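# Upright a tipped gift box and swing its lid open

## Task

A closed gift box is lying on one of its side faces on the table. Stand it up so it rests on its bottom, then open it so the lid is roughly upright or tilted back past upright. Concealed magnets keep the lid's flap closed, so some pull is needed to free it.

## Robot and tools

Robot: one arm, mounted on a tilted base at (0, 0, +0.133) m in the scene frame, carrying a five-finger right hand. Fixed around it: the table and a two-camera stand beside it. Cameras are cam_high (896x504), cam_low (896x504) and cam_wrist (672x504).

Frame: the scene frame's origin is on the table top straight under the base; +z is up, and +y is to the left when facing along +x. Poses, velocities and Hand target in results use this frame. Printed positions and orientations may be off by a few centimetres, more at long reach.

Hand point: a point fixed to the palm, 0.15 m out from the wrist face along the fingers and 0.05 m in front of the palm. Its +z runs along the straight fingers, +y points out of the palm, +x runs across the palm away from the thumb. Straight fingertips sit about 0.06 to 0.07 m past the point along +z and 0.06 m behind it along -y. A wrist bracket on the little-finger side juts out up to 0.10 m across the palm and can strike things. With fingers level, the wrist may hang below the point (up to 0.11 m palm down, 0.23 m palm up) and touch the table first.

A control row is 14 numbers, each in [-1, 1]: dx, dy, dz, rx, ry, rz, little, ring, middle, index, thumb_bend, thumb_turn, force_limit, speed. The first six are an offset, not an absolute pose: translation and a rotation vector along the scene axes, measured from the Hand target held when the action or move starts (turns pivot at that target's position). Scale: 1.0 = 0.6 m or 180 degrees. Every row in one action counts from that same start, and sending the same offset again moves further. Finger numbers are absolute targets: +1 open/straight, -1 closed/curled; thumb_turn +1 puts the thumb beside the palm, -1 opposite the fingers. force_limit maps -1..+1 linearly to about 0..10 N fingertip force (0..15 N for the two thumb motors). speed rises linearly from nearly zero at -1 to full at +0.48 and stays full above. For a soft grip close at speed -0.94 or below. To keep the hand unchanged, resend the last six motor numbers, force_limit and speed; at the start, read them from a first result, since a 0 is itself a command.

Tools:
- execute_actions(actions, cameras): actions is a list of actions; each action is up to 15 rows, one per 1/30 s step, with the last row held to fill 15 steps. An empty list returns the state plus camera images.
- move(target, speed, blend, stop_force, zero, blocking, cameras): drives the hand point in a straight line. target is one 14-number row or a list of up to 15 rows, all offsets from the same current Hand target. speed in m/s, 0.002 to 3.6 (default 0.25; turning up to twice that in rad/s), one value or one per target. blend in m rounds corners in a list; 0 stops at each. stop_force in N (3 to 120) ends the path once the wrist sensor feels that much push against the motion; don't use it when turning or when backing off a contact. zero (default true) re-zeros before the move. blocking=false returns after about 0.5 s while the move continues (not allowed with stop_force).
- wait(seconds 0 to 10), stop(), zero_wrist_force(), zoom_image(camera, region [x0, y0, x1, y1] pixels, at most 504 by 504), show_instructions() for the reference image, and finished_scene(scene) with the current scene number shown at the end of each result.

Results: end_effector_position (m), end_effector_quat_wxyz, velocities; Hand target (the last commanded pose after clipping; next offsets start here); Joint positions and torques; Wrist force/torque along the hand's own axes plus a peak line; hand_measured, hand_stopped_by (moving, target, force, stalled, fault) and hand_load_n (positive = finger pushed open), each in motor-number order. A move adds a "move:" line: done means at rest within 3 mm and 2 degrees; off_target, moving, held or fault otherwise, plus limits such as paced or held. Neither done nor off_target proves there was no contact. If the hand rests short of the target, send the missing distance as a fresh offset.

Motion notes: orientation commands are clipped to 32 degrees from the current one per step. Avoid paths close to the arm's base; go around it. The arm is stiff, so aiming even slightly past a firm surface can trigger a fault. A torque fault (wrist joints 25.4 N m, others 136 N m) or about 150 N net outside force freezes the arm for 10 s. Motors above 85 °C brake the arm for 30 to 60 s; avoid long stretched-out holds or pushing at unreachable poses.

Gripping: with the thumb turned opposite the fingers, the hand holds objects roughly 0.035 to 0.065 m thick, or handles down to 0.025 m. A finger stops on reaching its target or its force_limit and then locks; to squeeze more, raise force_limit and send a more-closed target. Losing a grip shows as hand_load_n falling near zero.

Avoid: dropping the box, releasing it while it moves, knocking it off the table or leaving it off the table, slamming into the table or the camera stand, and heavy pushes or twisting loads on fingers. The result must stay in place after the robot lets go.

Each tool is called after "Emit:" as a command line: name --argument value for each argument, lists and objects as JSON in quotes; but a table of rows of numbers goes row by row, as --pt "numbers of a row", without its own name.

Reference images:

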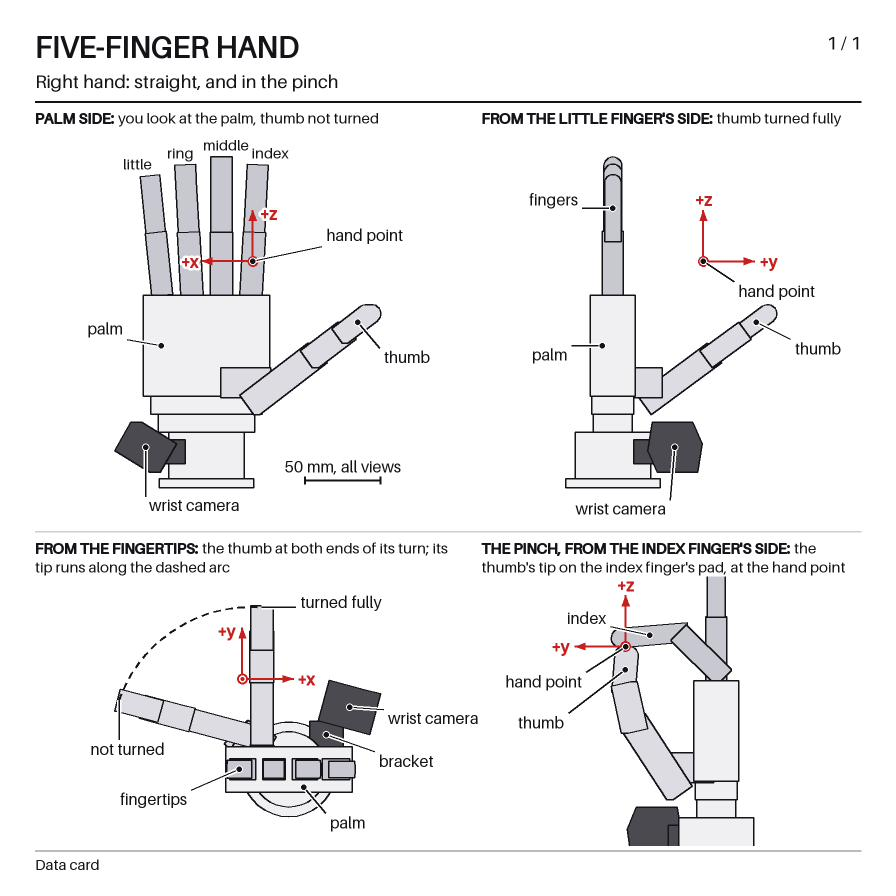

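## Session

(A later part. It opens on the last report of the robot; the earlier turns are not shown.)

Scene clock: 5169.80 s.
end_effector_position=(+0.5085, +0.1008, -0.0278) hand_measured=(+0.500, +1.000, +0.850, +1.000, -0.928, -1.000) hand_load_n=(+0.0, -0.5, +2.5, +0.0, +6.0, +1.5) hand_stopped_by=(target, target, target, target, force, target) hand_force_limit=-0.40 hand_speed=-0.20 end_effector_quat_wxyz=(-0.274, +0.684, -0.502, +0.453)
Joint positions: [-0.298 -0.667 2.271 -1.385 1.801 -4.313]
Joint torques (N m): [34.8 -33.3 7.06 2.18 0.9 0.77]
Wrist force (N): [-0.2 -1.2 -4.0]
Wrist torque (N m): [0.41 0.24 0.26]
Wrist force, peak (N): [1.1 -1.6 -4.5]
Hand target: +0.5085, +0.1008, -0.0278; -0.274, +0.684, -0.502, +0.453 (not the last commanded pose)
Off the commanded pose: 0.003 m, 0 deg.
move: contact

Emit:
move --pt "-0.0167 0 0.001 0 0 0 0.5 1 0.85 1 -1 -1 -0.4 -0.2" --pt "-0.0167 -0.013 0.0105 -0.0721 -0.005 0.0167 0.5 1 0.85 1 -1 -1 -0.4 -0.2" --pt "-0.0167 -0.013 0.0105 -0.0721 -0.005 0.0167 0.5 0.9 0.85 1 -1 -1 -0.4 -0.2" --speed 0.03 --cameras '["all"]'

Emit:
zoom_image --camera "cam_wrist" --region '[160, 0, 280, 120]'

Emit:
zoom_image --camera "cam_high" --region '[350, 255, 400, 305]'

Scene clock: 5231.63 s.
end_effector_position=(+0.4985, +0.0930, -0.0215) hand_measured=(+0.500, +0.900, +0.850, +1.000, -0.928, -1.000) hand_load_n=(+0.0, +0.0, +1.0, +0.0, +6.0, +1.5) hand_stopped_by=(target, target, target, target, force, target) hand_force_limit=-0.40 hand_speed=-0.20 end_effector_quat_wxyz=(-0.211, +0.720, -0.427, +0.505)
Joint positions: [-0.265 -0.615 2.296 -1.524 1.837 -4.547]
Joint torques (N m): [24.49 -33.64 0.01 1.93 -2.57 1.51]
Wrist force (N): [-1.0 0.7 -0.6]
Wrist torque (N m): [0.13 0.06 0.23]
Wrist force, peak (N): [0.0 -1.0 -4.6]
Hand target: +0.4985, +0.0930, -0.0215; -0.211, +0.720, -0.427, +0.505
Off the commanded pose: 0.000 m, 0 deg.
move: done

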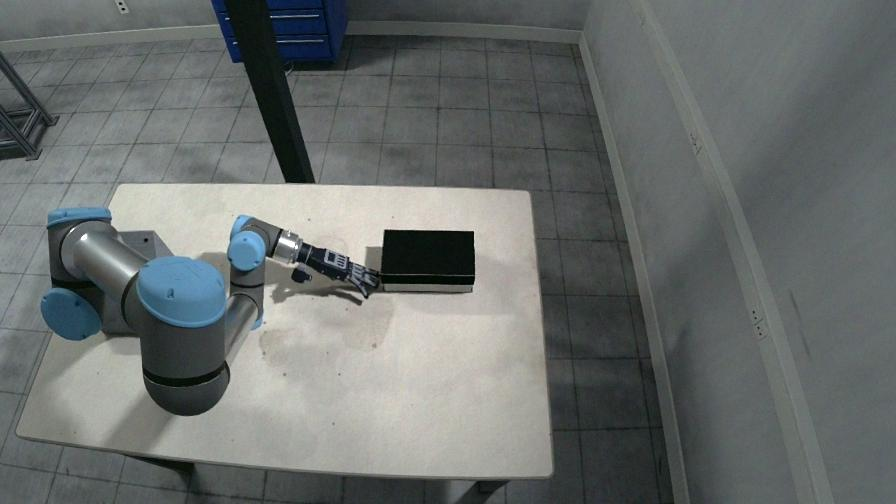

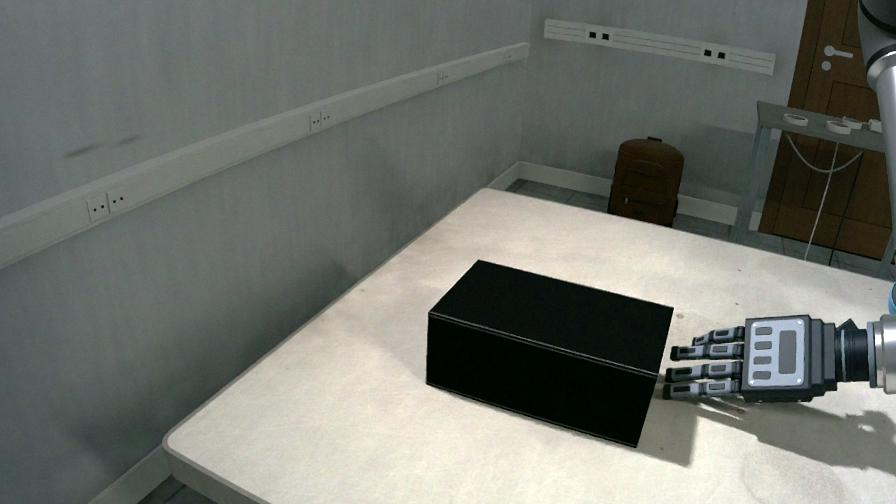

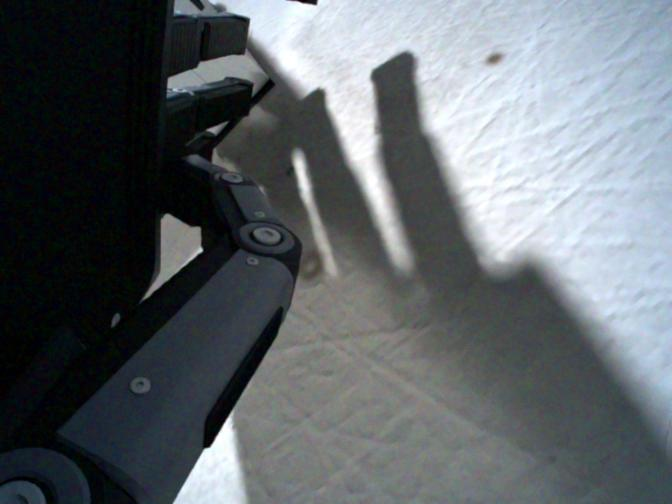

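Scaled by 4.200 from the camera's 672x504 image, which has a finer 960x720 frame.

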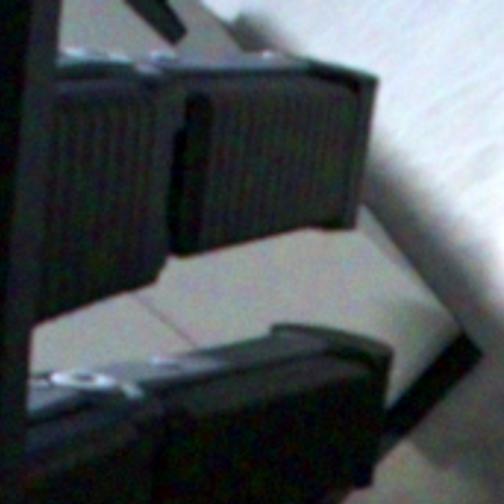

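Scaled by 10.080 from the camera's 896x504 image, which has a finer 1280x720 frame.

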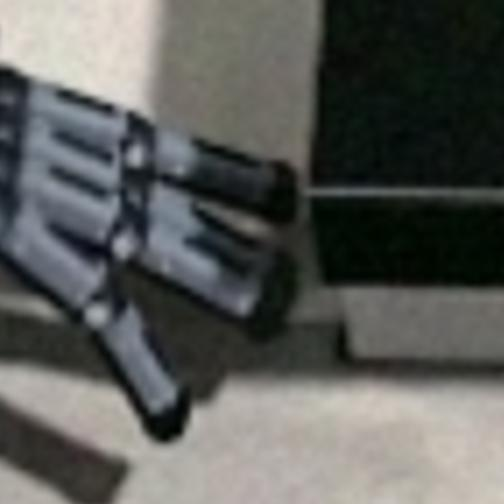

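Emit:
move --pt "0 0 -0.0027 0 0 0 0.5 0.9 0.85 1 -1 -1 -0.4 -0.2" --pt "0.0133 0 -0.0027 0 0 0 0.5 0.9 0.85 1 -1 -1 -0.4 -0.2" --speed 0.01

Emit:
move --target '[0.0033, 0, 0, 0, 0, 0, 0.5, 0.9, 0.85, 1, -1, -1, -0.4, -0.2]' --speed 0.006 --cameras '["all"]'

Emit:
zoom_image --camera "cam_wrist" --region '[160, 0, 280, 120]'

Emit:
zoom_image --camera "cam_high" --region '[350, 255, 400, 305]'

Emit:
zoom_image --camera "cam_low" --region '[670, 300, 710, 340]'

Scene clock: 5255.97 s.
end_effector_position=(+0.5066, +0.0930, -0.0232) hand_measured=(+0.500, +0.900, +0.850, +1.000, -0.928, -1.000) hand_load_n=(+0.0, +0.0, +1.0, +0.0, +6.0, +2.0) hand_stopped_by=(target, target, target, target, force, target) hand_force_limit=-0.40 hand_speed=-0.20 end_effector_quat_wxyz=(-0.211, +0.720, -0.427, +0.505)
Joint positions: [-0.266 -0.615 2.275 -1.503 1.837 -4.547]
Joint torques (N m): [34.79 -31.41 9.77 -1.22 0.34 1.35]
Wrist force (N): [-1.2 0.7 -0.5]
Wrist torque (N m): [0.12 0.09 0.21]
Wrist force, peak (N): [-1.4 0.9 -0.6]
Hand target: +0.5065, +0.0930, -0.0232; -0.211, +0.720, -0.427, +0.505
Off the commanded pose: 0.000 m, 0 deg.
move: done

Scene clock: 5256.67 s.
end_effector_position=(+0.5085, +0.0930, -0.0232) hand_measured=(+0.500, +0.900, +0.850, +1.000, -0.928, -1.000) hand_load_n=(+0.0, +0.0, +0.5, +0.0, +6.0, +2.0) hand_stopped_by=(target, target, target, target, force, target) hand_force_limit=-0.40 hand_speed=-0.20 end_effector_quat_wxyz=(-0.211, +0.720, -0.427, +0.505)
Joint positions: [-0.265 -0.616 2.27 -1.497 1.838 -4.547]
Joint torques (N m): [36.03 -33.56 3.07 0.88 0.55 1.43]
Wrist force (N): [-1.3 0.6 -0.4]
Wrist torque (N m): [0.11 0.10 0.19]
Wrist force, peak (N): [-1.5 0.8 -0.5]
Hand target: +0.5085, +0.0930, -0.0232; -0.211, +0.720, -0.427, +0.505
Off the commanded pose: 0.000 m, 0 deg.
move: done

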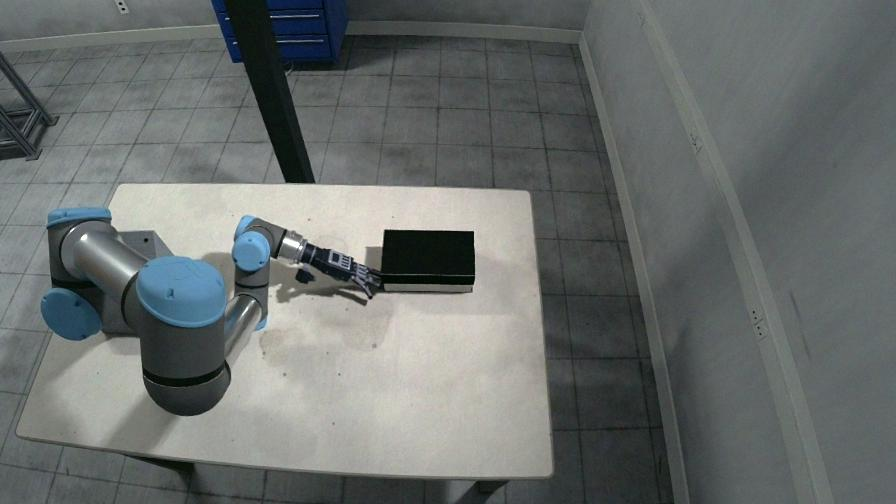

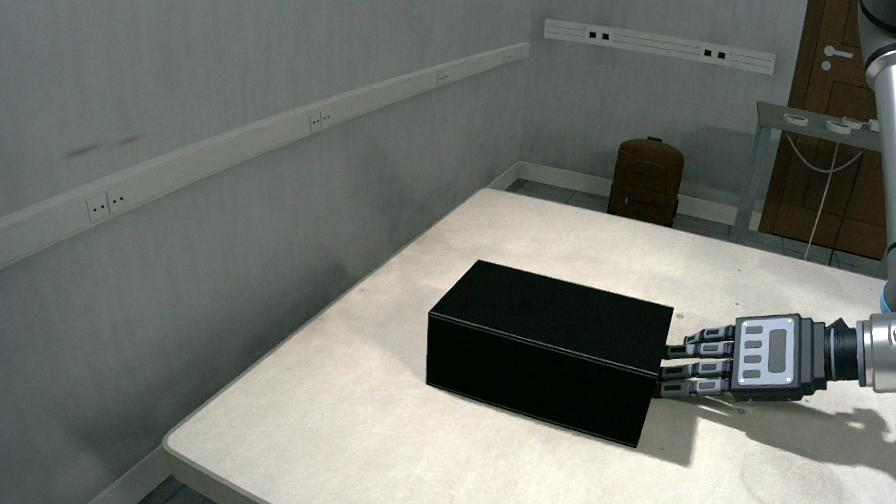

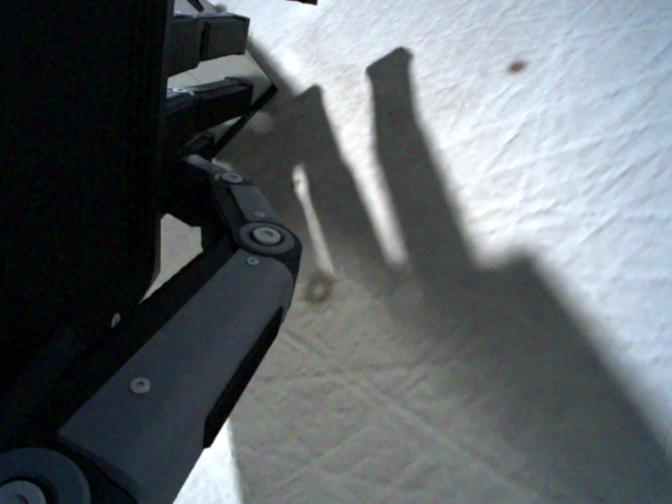

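Scaled by 4.200 from the camera's 672x504 image, which has a finer 960x720 frame.

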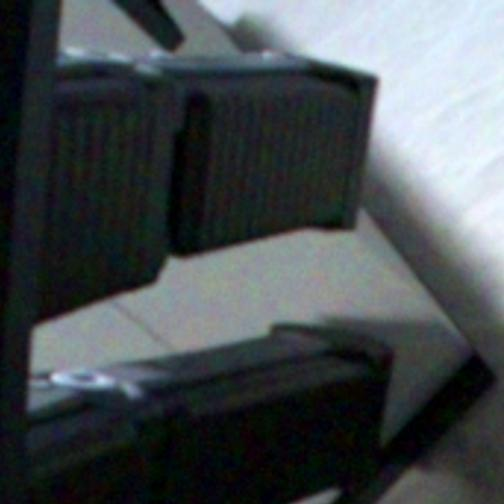

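Scaled by 10.080 from the camera's 896x504 image, which has a finer 1280x720 frame.

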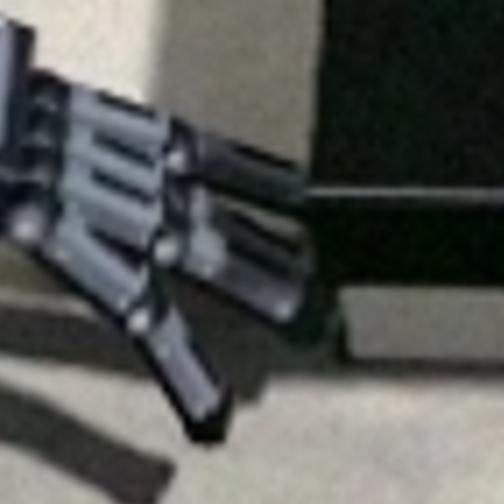

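Scaled by 12.600 from the camera's 896x504 image, which has a finer 1280x720 frame.

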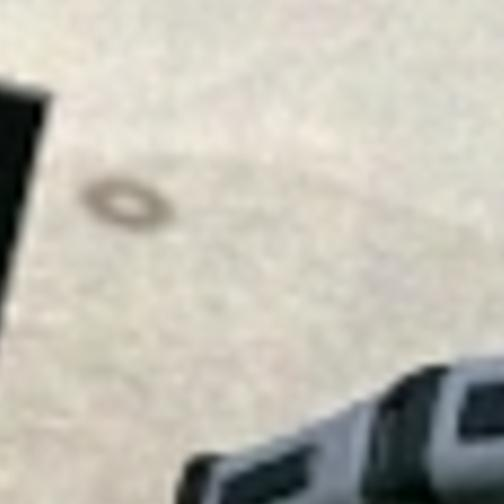

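Emit:
move --target '[0.0025, 0, 0, 0, 0, 0, 0.5, 0.9, 0.85, 1, -1, -1, -0.4, -0.2]' --speed 0.006

Emit:
move --target '[0.0025, 0, 0, 0, 0, 0, 0.5, 0.9, 0.85, 1, -1, -1, -0.4, -0.2]' --speed 0.006 --cameras '["all"]'

Emit:
zoom_image --camera "cam_low" --region '[670, 300, 710, 340]'

Emit:
zoom_image --camera "cam_high" --region '[350, 255, 400, 305]'

Scene clock: 5268.90 s.
end_effector_position=(+0.5100, +0.0930, -0.0232) hand_measured=(+0.500, +0.900, +0.850, +1.000, -0.928, -1.000) hand_load_n=(+0.0, +0.0, +0.5, +0.0, +6.0, +2.0) hand_stopped_by=(target, target, target, target, force, target) hand_force_limit=-0.40 hand_speed=-0.20 end_effector_quat_wxyz=(-0.211, +0.720, -0.427, +0.505)
Joint positions: [-0.265 -0.616 2.267 -1.493 1.838 -4.547]
Joint torques (N m): [37.24 -34.65 2.11 1.21 0.52 1.53]
Wrist force (N): [-0.9 0.7 -0.4]
Wrist torque (N m): [0.11 0.03 0.21]
Wrist force, peak (N): [-1.3 0.9 -1.0]
Hand target: +0.5100, +0.0930, -0.0232; -0.211, +0.720, -0.427, +0.505
Off the commanded pose: 0.000 m, 0 deg.
move: done

Scene clock: 5269.60 s.
end_effector_position=(+0.5115, +0.0930, -0.0232) hand_measured=(+0.500, +0.900, +0.850, +1.000, -0.928, -1.000) hand_load_n=(-0.5, +0.0, +0.5, -0.5, +6.0, +2.0) hand_stopped_by=(target, target, target, target, force, target) hand_force_limit=-0.40 hand_speed=-0.20 end_effector_quat_wxyz=(-0.211, +0.720, -0.427, +0.505)
Joint positions: [-0.264 -0.617 2.263 -1.488 1.839 -4.547]
Joint torques (N m): [36.64 -33.91 1.55 1.2 0.41 1.52]
Wrist force (N): [-0.8 0.8 -1.1]
Wrist torque (N m): [0.13 0.06 0.20]
Wrist force, peak (N): [-1.0 0.9 -1.1]
Hand target: +0.5115, +0.0930, -0.0232; -0.211, +0.720, -0.427, +0.505
Off the commanded pose: 0.000 m, 0 deg.
move: done

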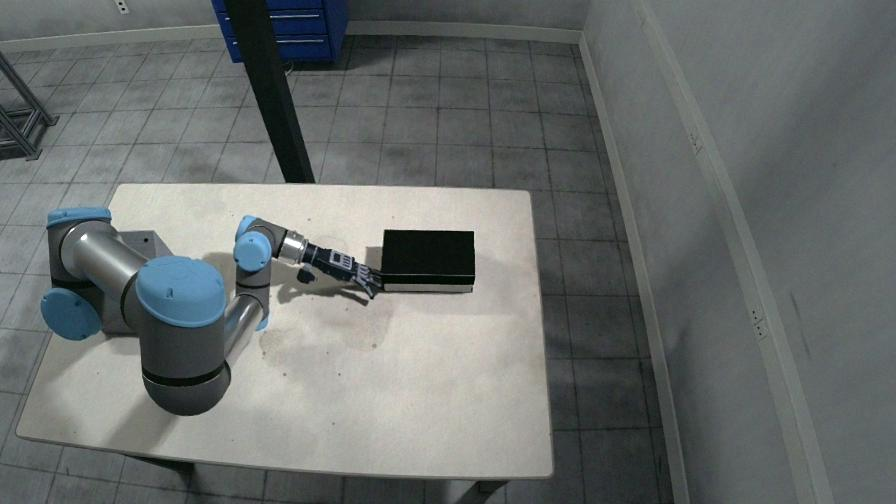

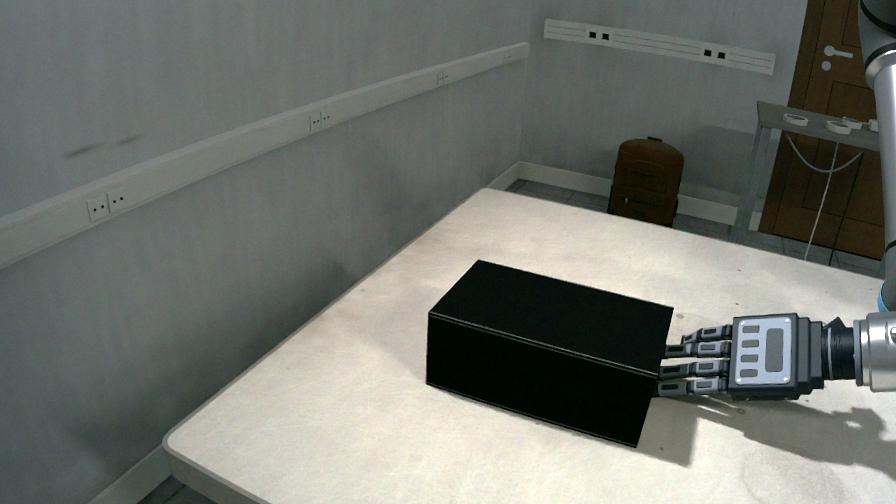

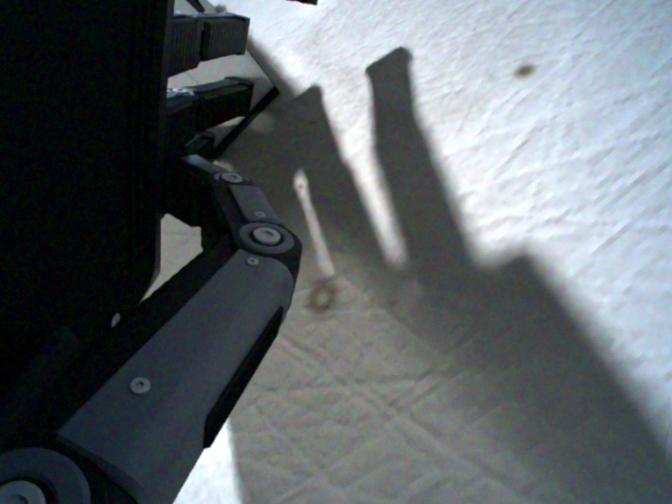

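Scaled by 12.600 from the camera's 896x504 image, which has a finer 1280x720 frame.

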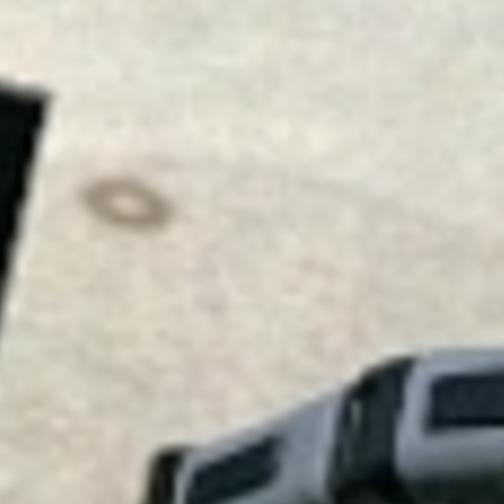

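Scaled by 10.080 from the camera's 896x504 image, which has a finer 1280x720 frame.

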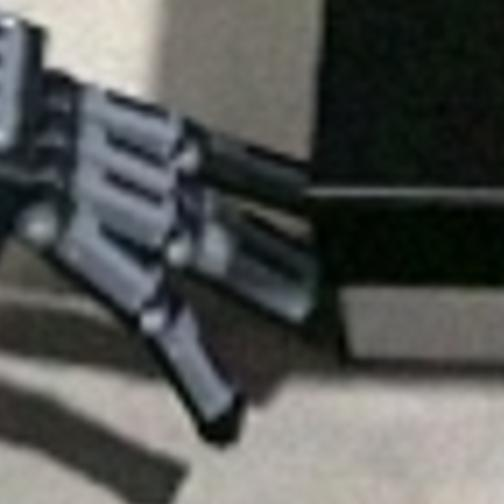

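Emit:
move --target '[0.0005, 0, -0.006, 0, 0, 0, 0.5, 0.9, 0.85, 1, -1, -1, -0.4, -0.2]' --speed 0.003 --stop_force 3

Scene clock: 5275.43 s.
end_effector_position=(+0.5118, +0.0930, -0.0265) hand_measured=(+0.500, +0.900, +0.850, +1.000, -0.928, -1.000) hand_load_n=(+0.0, +0.0, +0.5, +0.5, +6.0, +2.0) hand_stopped_by=(target, target, target, target, force, target) hand_force_limit=-0.40 hand_speed=-0.20 end_effector_quat_wxyz=(-0.211, +0.720, -0.427, +0.505)
Joint positions: [-0.272 -0.61 2.261 -1.494 1.831 -4.548]
Joint torques (N m): [35.88 -33.4 8.67 1.97 0.83 0.46]
Wrist force (N): [0.4 -0.6 -3.4]
Wrist torque (N m): [0.38 0.07 0.36]
Wrist force, peak (N): [1.3 -1.4 -4.0]
Hand target: +0.5117, +0.0930, -0.0265; -0.211, +0.720, -0.427, +0.505
Off the commanded pose: 0.000 m, 0 deg.
move: contact

Emit:
move --target '[0, -0.0005, 0.0008, -0.00556, 0, 0, 0.5, 0.9, 0.85, 1, -1, -1, -0.4, -0.2]' --speed 0.01

Emit:
move --target '[0, -0.0005, 0.0008, -0.00556, 0, 0, 0.5, 0.9, 0.85, 1, -1, -1, -0.4, -0.2]' --speed 0.01 --cameras '["all"]'

Emit:
zoom_image --camera "cam_wrist" --region '[160, 0, 280, 120]'

Emit:
zoom_image --camera "cam_high" --region '[350, 255, 400, 305]'

Emit:
zoom_image --camera "cam_low" --region '[670, 300, 710, 340]'

Scene clock: 5295.13 s.
end_effector_position=(+0.5117, +0.0927, -0.0261) hand_measured=(+0.500, +0.900, +0.850, +1.000, -0.928, -1.000) hand_load_n=(+0.0, +0.0, +0.5, +0.0, +6.0, +2.0) hand_stopped_by=(target, target, target, target, force, target) hand_force_limit=-0.40 hand_speed=-0.20 end_effector_quat_wxyz=(-0.204, +0.722, -0.423, +0.508)
Joint positions: [-0.267 -0.604 2.259 -1.505 1.839 -4.565]
Joint torques (N m): [32.21 -20.9 -0.62 -1.75 0.35 0.01]
Wrist force (N): [0.2 -1.3 -3.1]
Wrist torque (N m): [0.37 0.09 0.35]
Wrist force, peak (N): [0.2 -0.9 -3.4]
Hand target: +0.5117, +0.0927, -0.0261; -0.204, +0.722, -0.423, +0.508
Off the commanded pose: 0.000 m, 0 deg.
move: done

Scene clock: 5296.23 s.
end_effector_position=(+0.5117, +0.0924, -0.0256) hand_measured=(+0.500, +0.900, +0.850, +1.000, -0.928, -1.000) hand_load_n=(+0.0, +0.0, +0.5, +0.5, +6.0, +1.5) hand_stopped_by=(target, target, target, target, force, target) hand_force_limit=-0.40 hand_speed=-0.20 end_effector_quat_wxyz=(-0.198, +0.723, -0.418, +0.512)
Joint positions: [-0.262 -0.598 2.257 -1.516 1.847 -4.582]
Joint torques (N m): [31.64 -20.72 -1.54 -1.95 0.6 0.07]
Wrist force (N): [-0.1 -1.7 -3.3]
Wrist torque (N m): [0.46 0.08 0.34]
Wrist force, peak (N): [-0.1 -1.9 -3.6]
Hand target: +0.5117, +0.0924, -0.0256; -0.198, +0.723, -0.419, +0.512
Off the commanded pose: 0.000 m, 0 deg.
move: done

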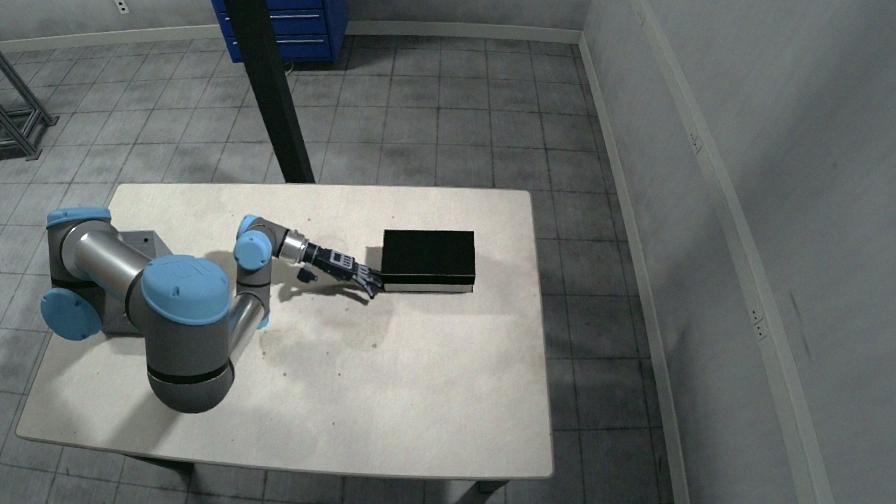

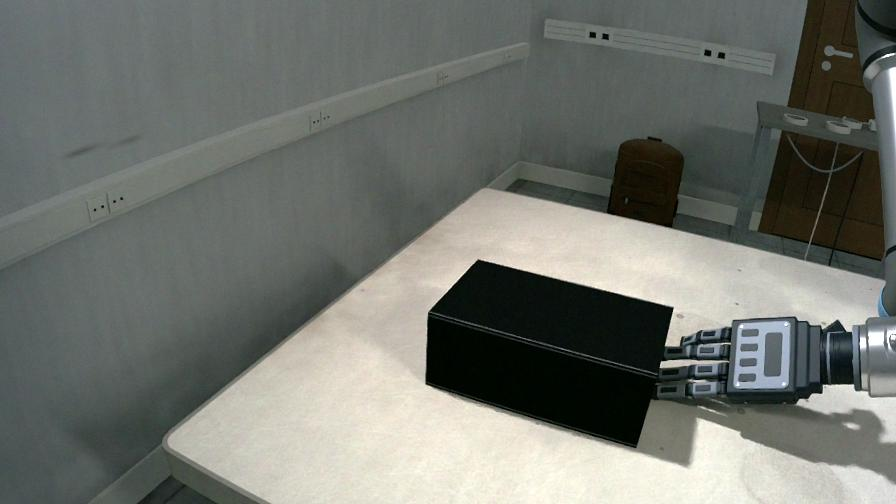

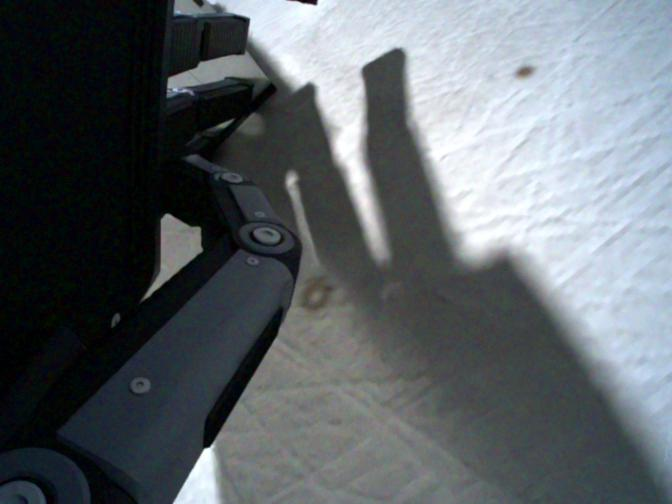

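Scaled by 4.200 from the camera's 672x504 image, which has a finer 960x720 frame.

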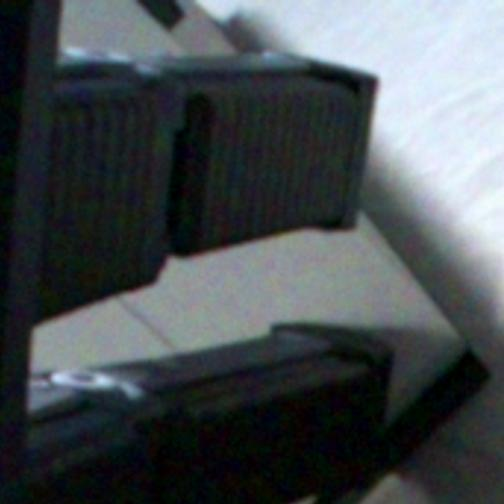

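Scaled by 10.080 from the camera's 896x504 image, which has a finer 1280x720 frame.

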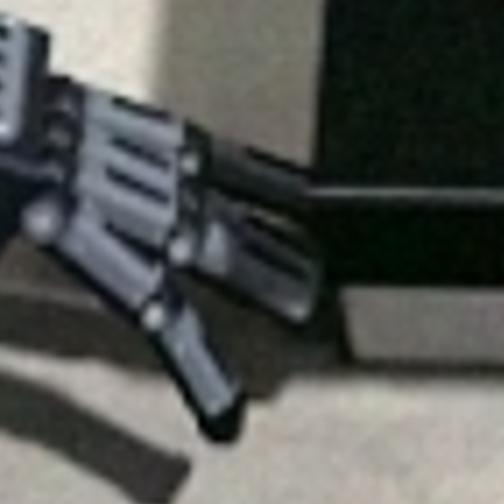

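Scaled by 12.600 from the camera's 896x504 image, which has a finer 1280x720 frame.

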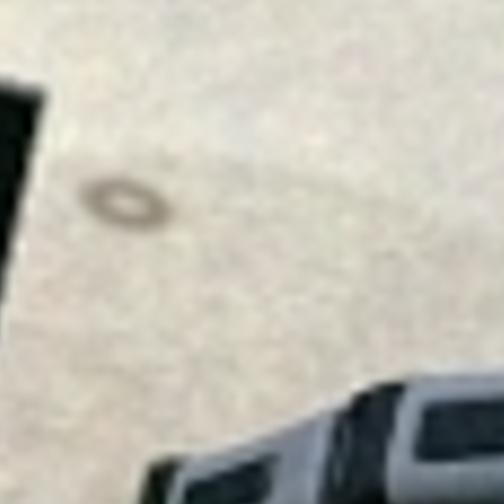

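Emit:
move --pt "-0.001 0 0.002 0 0 0 0.5 0.9 0.85 1 -1 -1 -0.4 -0.2" --pt "-0.001 -0.0083 0.002 0 0 0 0.5 0.9 0.85 1 -1 -1 -0.4 -0.2" --pt "0.0005 -0.0083 0.002 0 0 0 0.5 0.9 0.85 1 -1 -1 -0.4 -0.2" --speed 0.01

Emit:
move --target '[0.0005, 0, -0.006, 0, 0, 0, 0.5, 0.9, 0.85, 1, -1, -1, -0.4, -0.2]' --speed 0.003 --stop_force 3 --cameras '["all"]'

Emit:
zoom_image --camera "cam_wrist" --region '[160, 0, 280, 120]'

Emit:
zoom_image --camera "cam_high" --region '[350, 255, 400, 305]'

Emit:
zoom_image --camera "cam_low" --region '[670, 300, 710, 340]'

Scene clock: 5315.10 s.
end_effector_position=(+0.5121, +0.0874, -0.0244) hand_measured=(+0.500, +0.900, +0.850, +1.000, -0.928, -1.000) hand_load_n=(+0.0, +0.0, +0.5, +0.0, +5.5, +2.0) hand_stopped_by=(target, target, target, target, force, target) hand_force_limit=-0.40 hand_speed=-0.20 end_effector_quat_wxyz=(-0.198, +0.724, -0.418, +0.512)
Joint positions: [-0.27 -0.611 2.264 -1.509 1.839 -4.583]
Joint torques (N m): [36.92 -33.82 6.95 -0.39 0.49 0.56]
Wrist force (N): [-0.6 0.7 -1.1]
Wrist torque (N m): [0.10 0.04 0.27]
Wrist force, peak (N): [0.1 -2.3 -3.7]
Hand target: +0.5120, +0.0874, -0.0244; -0.198, +0.723, -0.419, +0.512
Off the commanded pose: 0.000 m, 0 deg.
move: done

Scene clock: 5316.30 s.
end_effector_position=(+0.5122, +0.0874, -0.0254) hand_measured=(+0.500, +0.900, +0.850, +1.000, -0.928, -1.000) hand_load_n=(+0.0, +0.0, +1.0, +0.0, +6.0, +2.0) hand_stopped_by=(target, target, target, target, force, target) hand_force_limit=-0.40 hand_speed=-0.20 end_effector_quat_wxyz=(-0.198, +0.723, -0.419, +0.512)
Joint positions: [-0.273 -0.609 2.264 -1.511 1.837 -4.583]
Joint torques (N m): [35.6 -33.84 9.44 1.96 0.94 0.4]
Wrist force (N): [0.1 -0.2 -3.2]
Wrist torque (N m): [0.37 0.13 0.34]
Wrist force, peak (N): [1.2 -1.2 -4.1]
Hand target: +0.5121, +0.0874, -0.0254; -0.198, +0.723, -0.419, +0.512 (not the last commanded pose)
Off the commanded pose: 0.003 m, 0 deg.
move: contact

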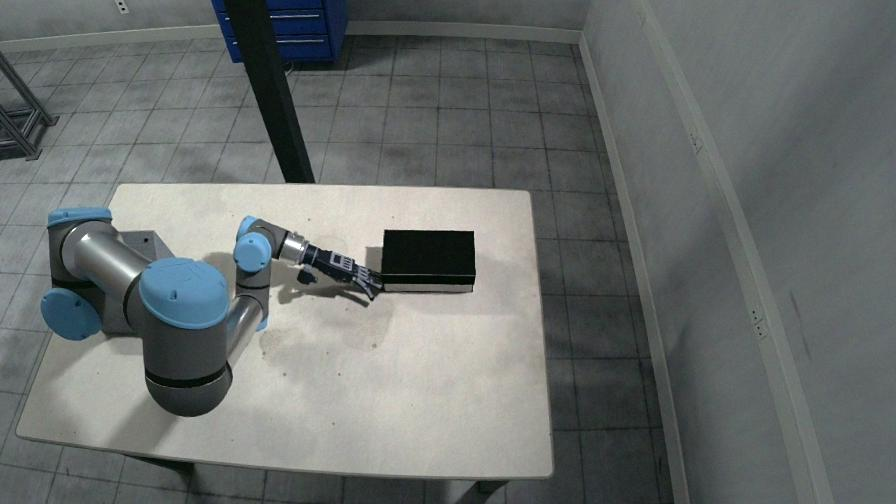

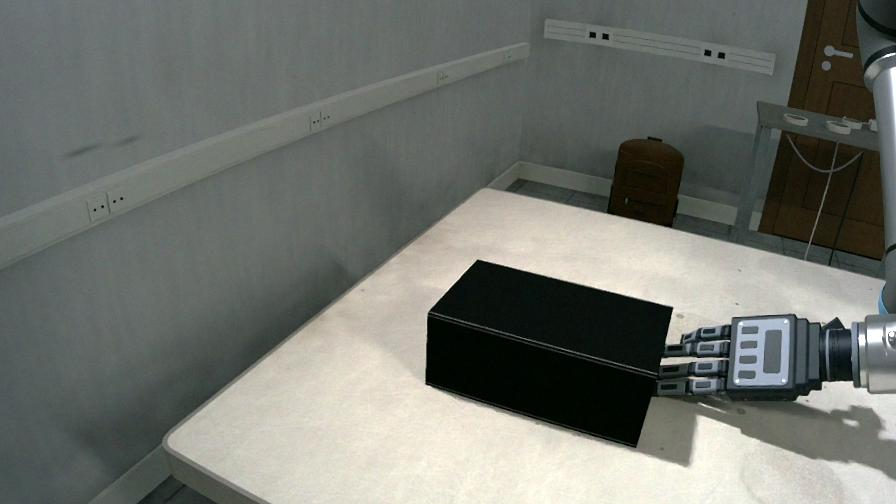

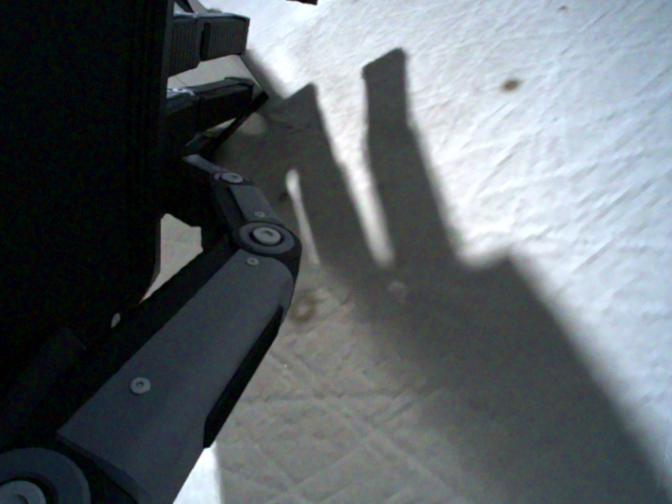

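Scaled by 4.200 from the camera's 672x504 image, which has a finer 960x720 frame.

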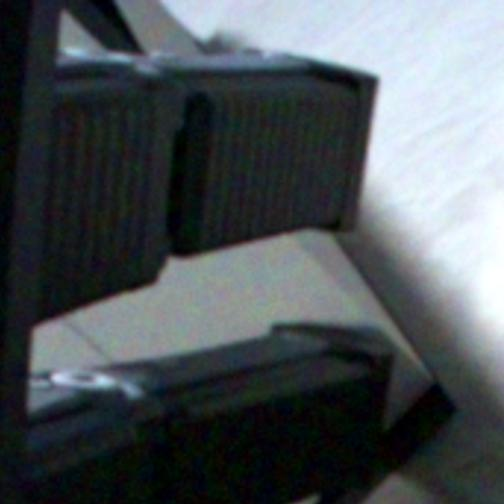

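Scaled by 10.080 from the camera's 896x504 image, which has a finer 1280x720 frame.

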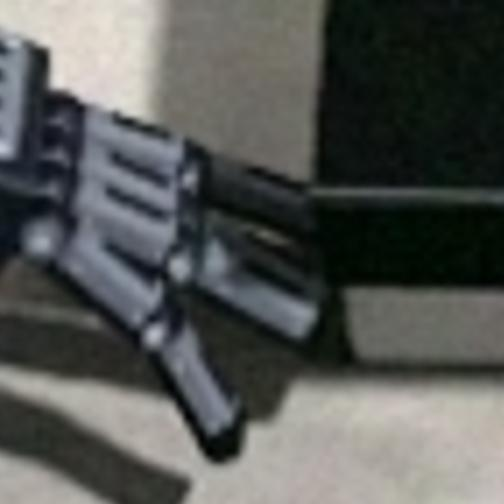

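Scaled by 12.600 from the camera's 896x504 image, which has a finer 1280x720 frame.

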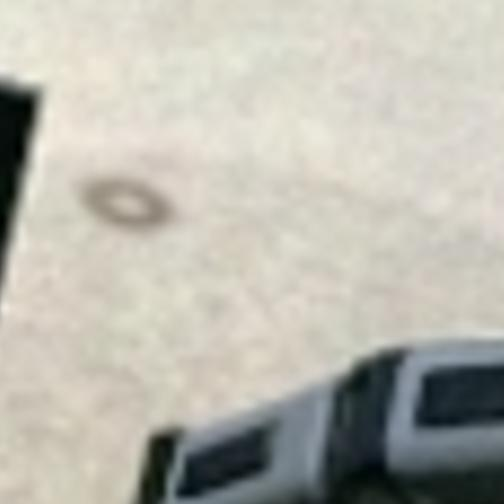

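Emit:
move --target '[0, -0.0005, 0.0008, -0.00556, 0, 0, 0.5, 0.9, 0.85, 1, -1, -1, -0.4, -0.2]' --speed 0.01

Emit:
move --target '[0, -0.0005, 0.0008, -0.00556, 0, 0, 0.5, 0.9, 0.85, 1, -1, -1, -0.4, -0.2]' --speed 0.01

Emit:
move --target '[0, -0.0005, 0.0008, -0.00556, 0, 0, 0.5, 0.9, 0.85, 1, -1, -1, -0.4, -0.2]' --speed 0.01 --cameras '["all"]'

Emit:
zoom_image --camera "cam_wrist" --region '[160, 0, 280, 120]'

Emit:
zoom_image --camera "cam_high" --region '[350, 255, 400, 305]'

Emit:
zoom_image --camera "cam_low" --region '[670, 300, 710, 340]'

Scene clock: 5330.27 s.
end_effector_position=(+0.5121, +0.0871, -0.0249) hand_measured=(+0.500, +0.900, +0.850, +1.000, -0.928, -1.000) hand_load_n=(+0.0, +0.0, +0.5, +0.5, +6.0, +2.0) hand_stopped_by=(target, target, target, target, force, target) hand_force_limit=-0.40 hand_speed=-0.20 end_effector_quat_wxyz=(-0.192, +0.725, -0.414, +0.516)
Joint positions: [-0.268 -0.603 2.262 -1.522 1.844 -4.601]
Joint torques (N m): [31.94 -21.45 -1.23 -1.77 0.48 0.15]
Wrist force (N): [0.1 -0.8 -2.8]
Wrist torque (N m): [0.38 0.12 0.35]
Wrist force, peak (N): [0.5 -1.2 -3.2]
Hand target: +0.5121, +0.0871, -0.0249; -0.192, +0.725, -0.414, +0.516
Off the commanded pose: 0.000 m, 0 deg.
move: done

Scene clock: 5331.37 s.
end_effector_position=(+0.5121, +0.0868, -0.0245) hand_measured=(+0.500, +0.900, +0.850, +1.000, -0.928, -1.000) hand_load_n=(+0.0, +0.0, +0.5, +0.5, +6.0, +2.0) hand_stopped_by=(target, target, target, target, force, target) hand_force_limit=-0.40 hand_speed=-0.20 end_effector_quat_wxyz=(-0.185, +0.727, -0.409, +0.519)
Joint positions: [-0.263 -0.597 2.26 -1.533 1.852 -4.618]
Joint torques (N m): [31.37 -21.72 -1.17 -2.02 0.68 0.17]
Wrist force (N): [-0.1 -2.0 -3.4]
Wrist torque (N m): [0.38 0.09 0.32]
Wrist force, peak (N): [-0.1 -1.9 -3.8]
Hand target: +0.5121, +0.0868, -0.0245; -0.185, +0.727, -0.409, +0.519
Off the commanded pose: 0.000 m, 0 deg.
move: done

Scene clock: 5332.47 s.
end_effector_position=(+0.5121, +0.0865, -0.0240) hand_measured=(+0.500, +0.900, +0.850, +1.000, -0.928, -1.000) hand_load_n=(+0.0, +0.0, +1.0, +0.5, +6.0, +2.0) hand_stopped_by=(target, target, target, target, force, target) hand_force_limit=-0.40 hand_speed=-0.20 end_effector_quat_wxyz=(-0.179, +0.728, -0.405, +0.523)
Joint positions: [-0.258 -0.591 2.258 -1.544 1.859 -4.635]
Joint torques (N m): [31.88 -21.26 -1.07 -1.84 0.75 0.07]
Wrist force (N): [-0.5 -2.2 -3.8]
Wrist torque (N m): [0.51 0.16 0.30]
Wrist force, peak (N): [-0.3 -2.3 -3.9]
Hand target: +0.5121, +0.0865, -0.0240; -0.179, +0.728, -0.405, +0.523
Off the commanded pose: 0.000 m, 0 deg.
move: done

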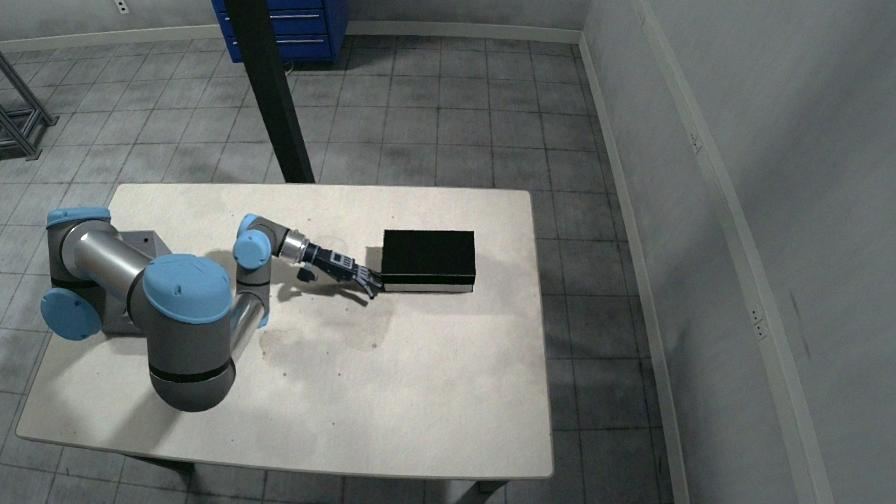

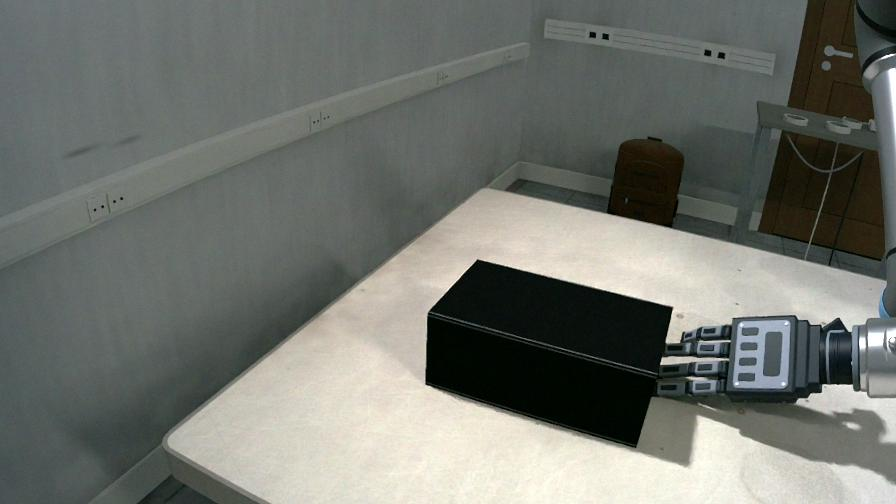

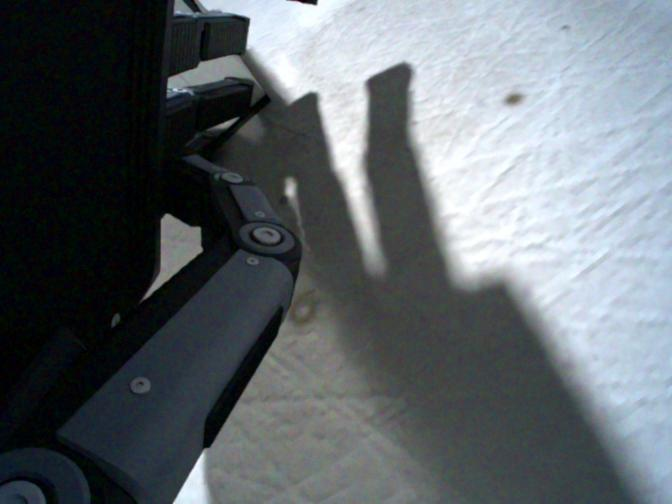

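Scaled by 4.200 from the camera's 672x504 image, which has a finer 960x720 frame.

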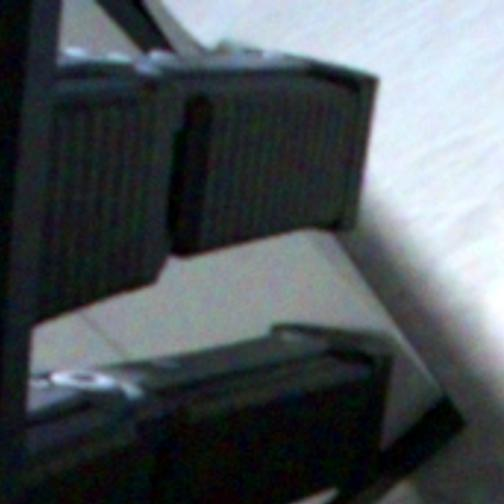

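Scaled by 10.080 from the camera's 896x504 image, which has a finer 1280x720 frame.

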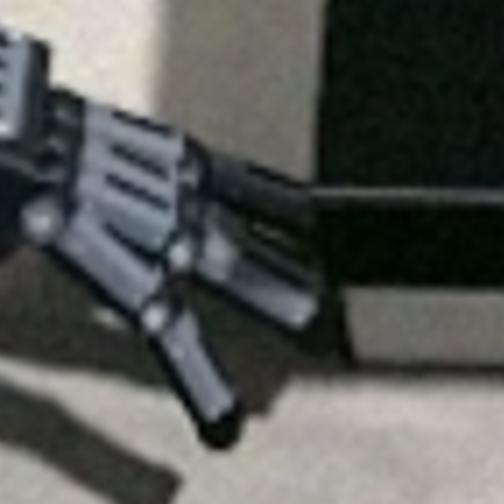

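Scaled by 12.600 from the camera's 896x504 image, which has a finer 1280x720 frame.

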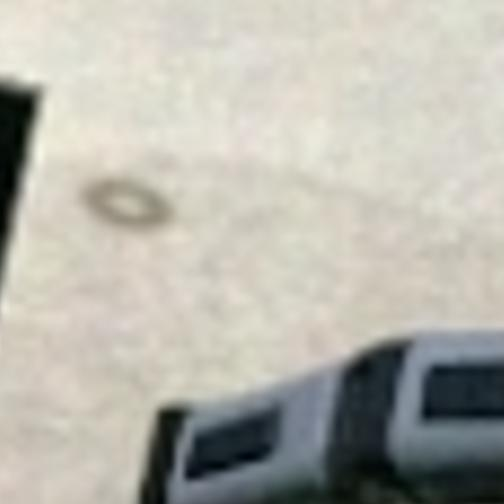

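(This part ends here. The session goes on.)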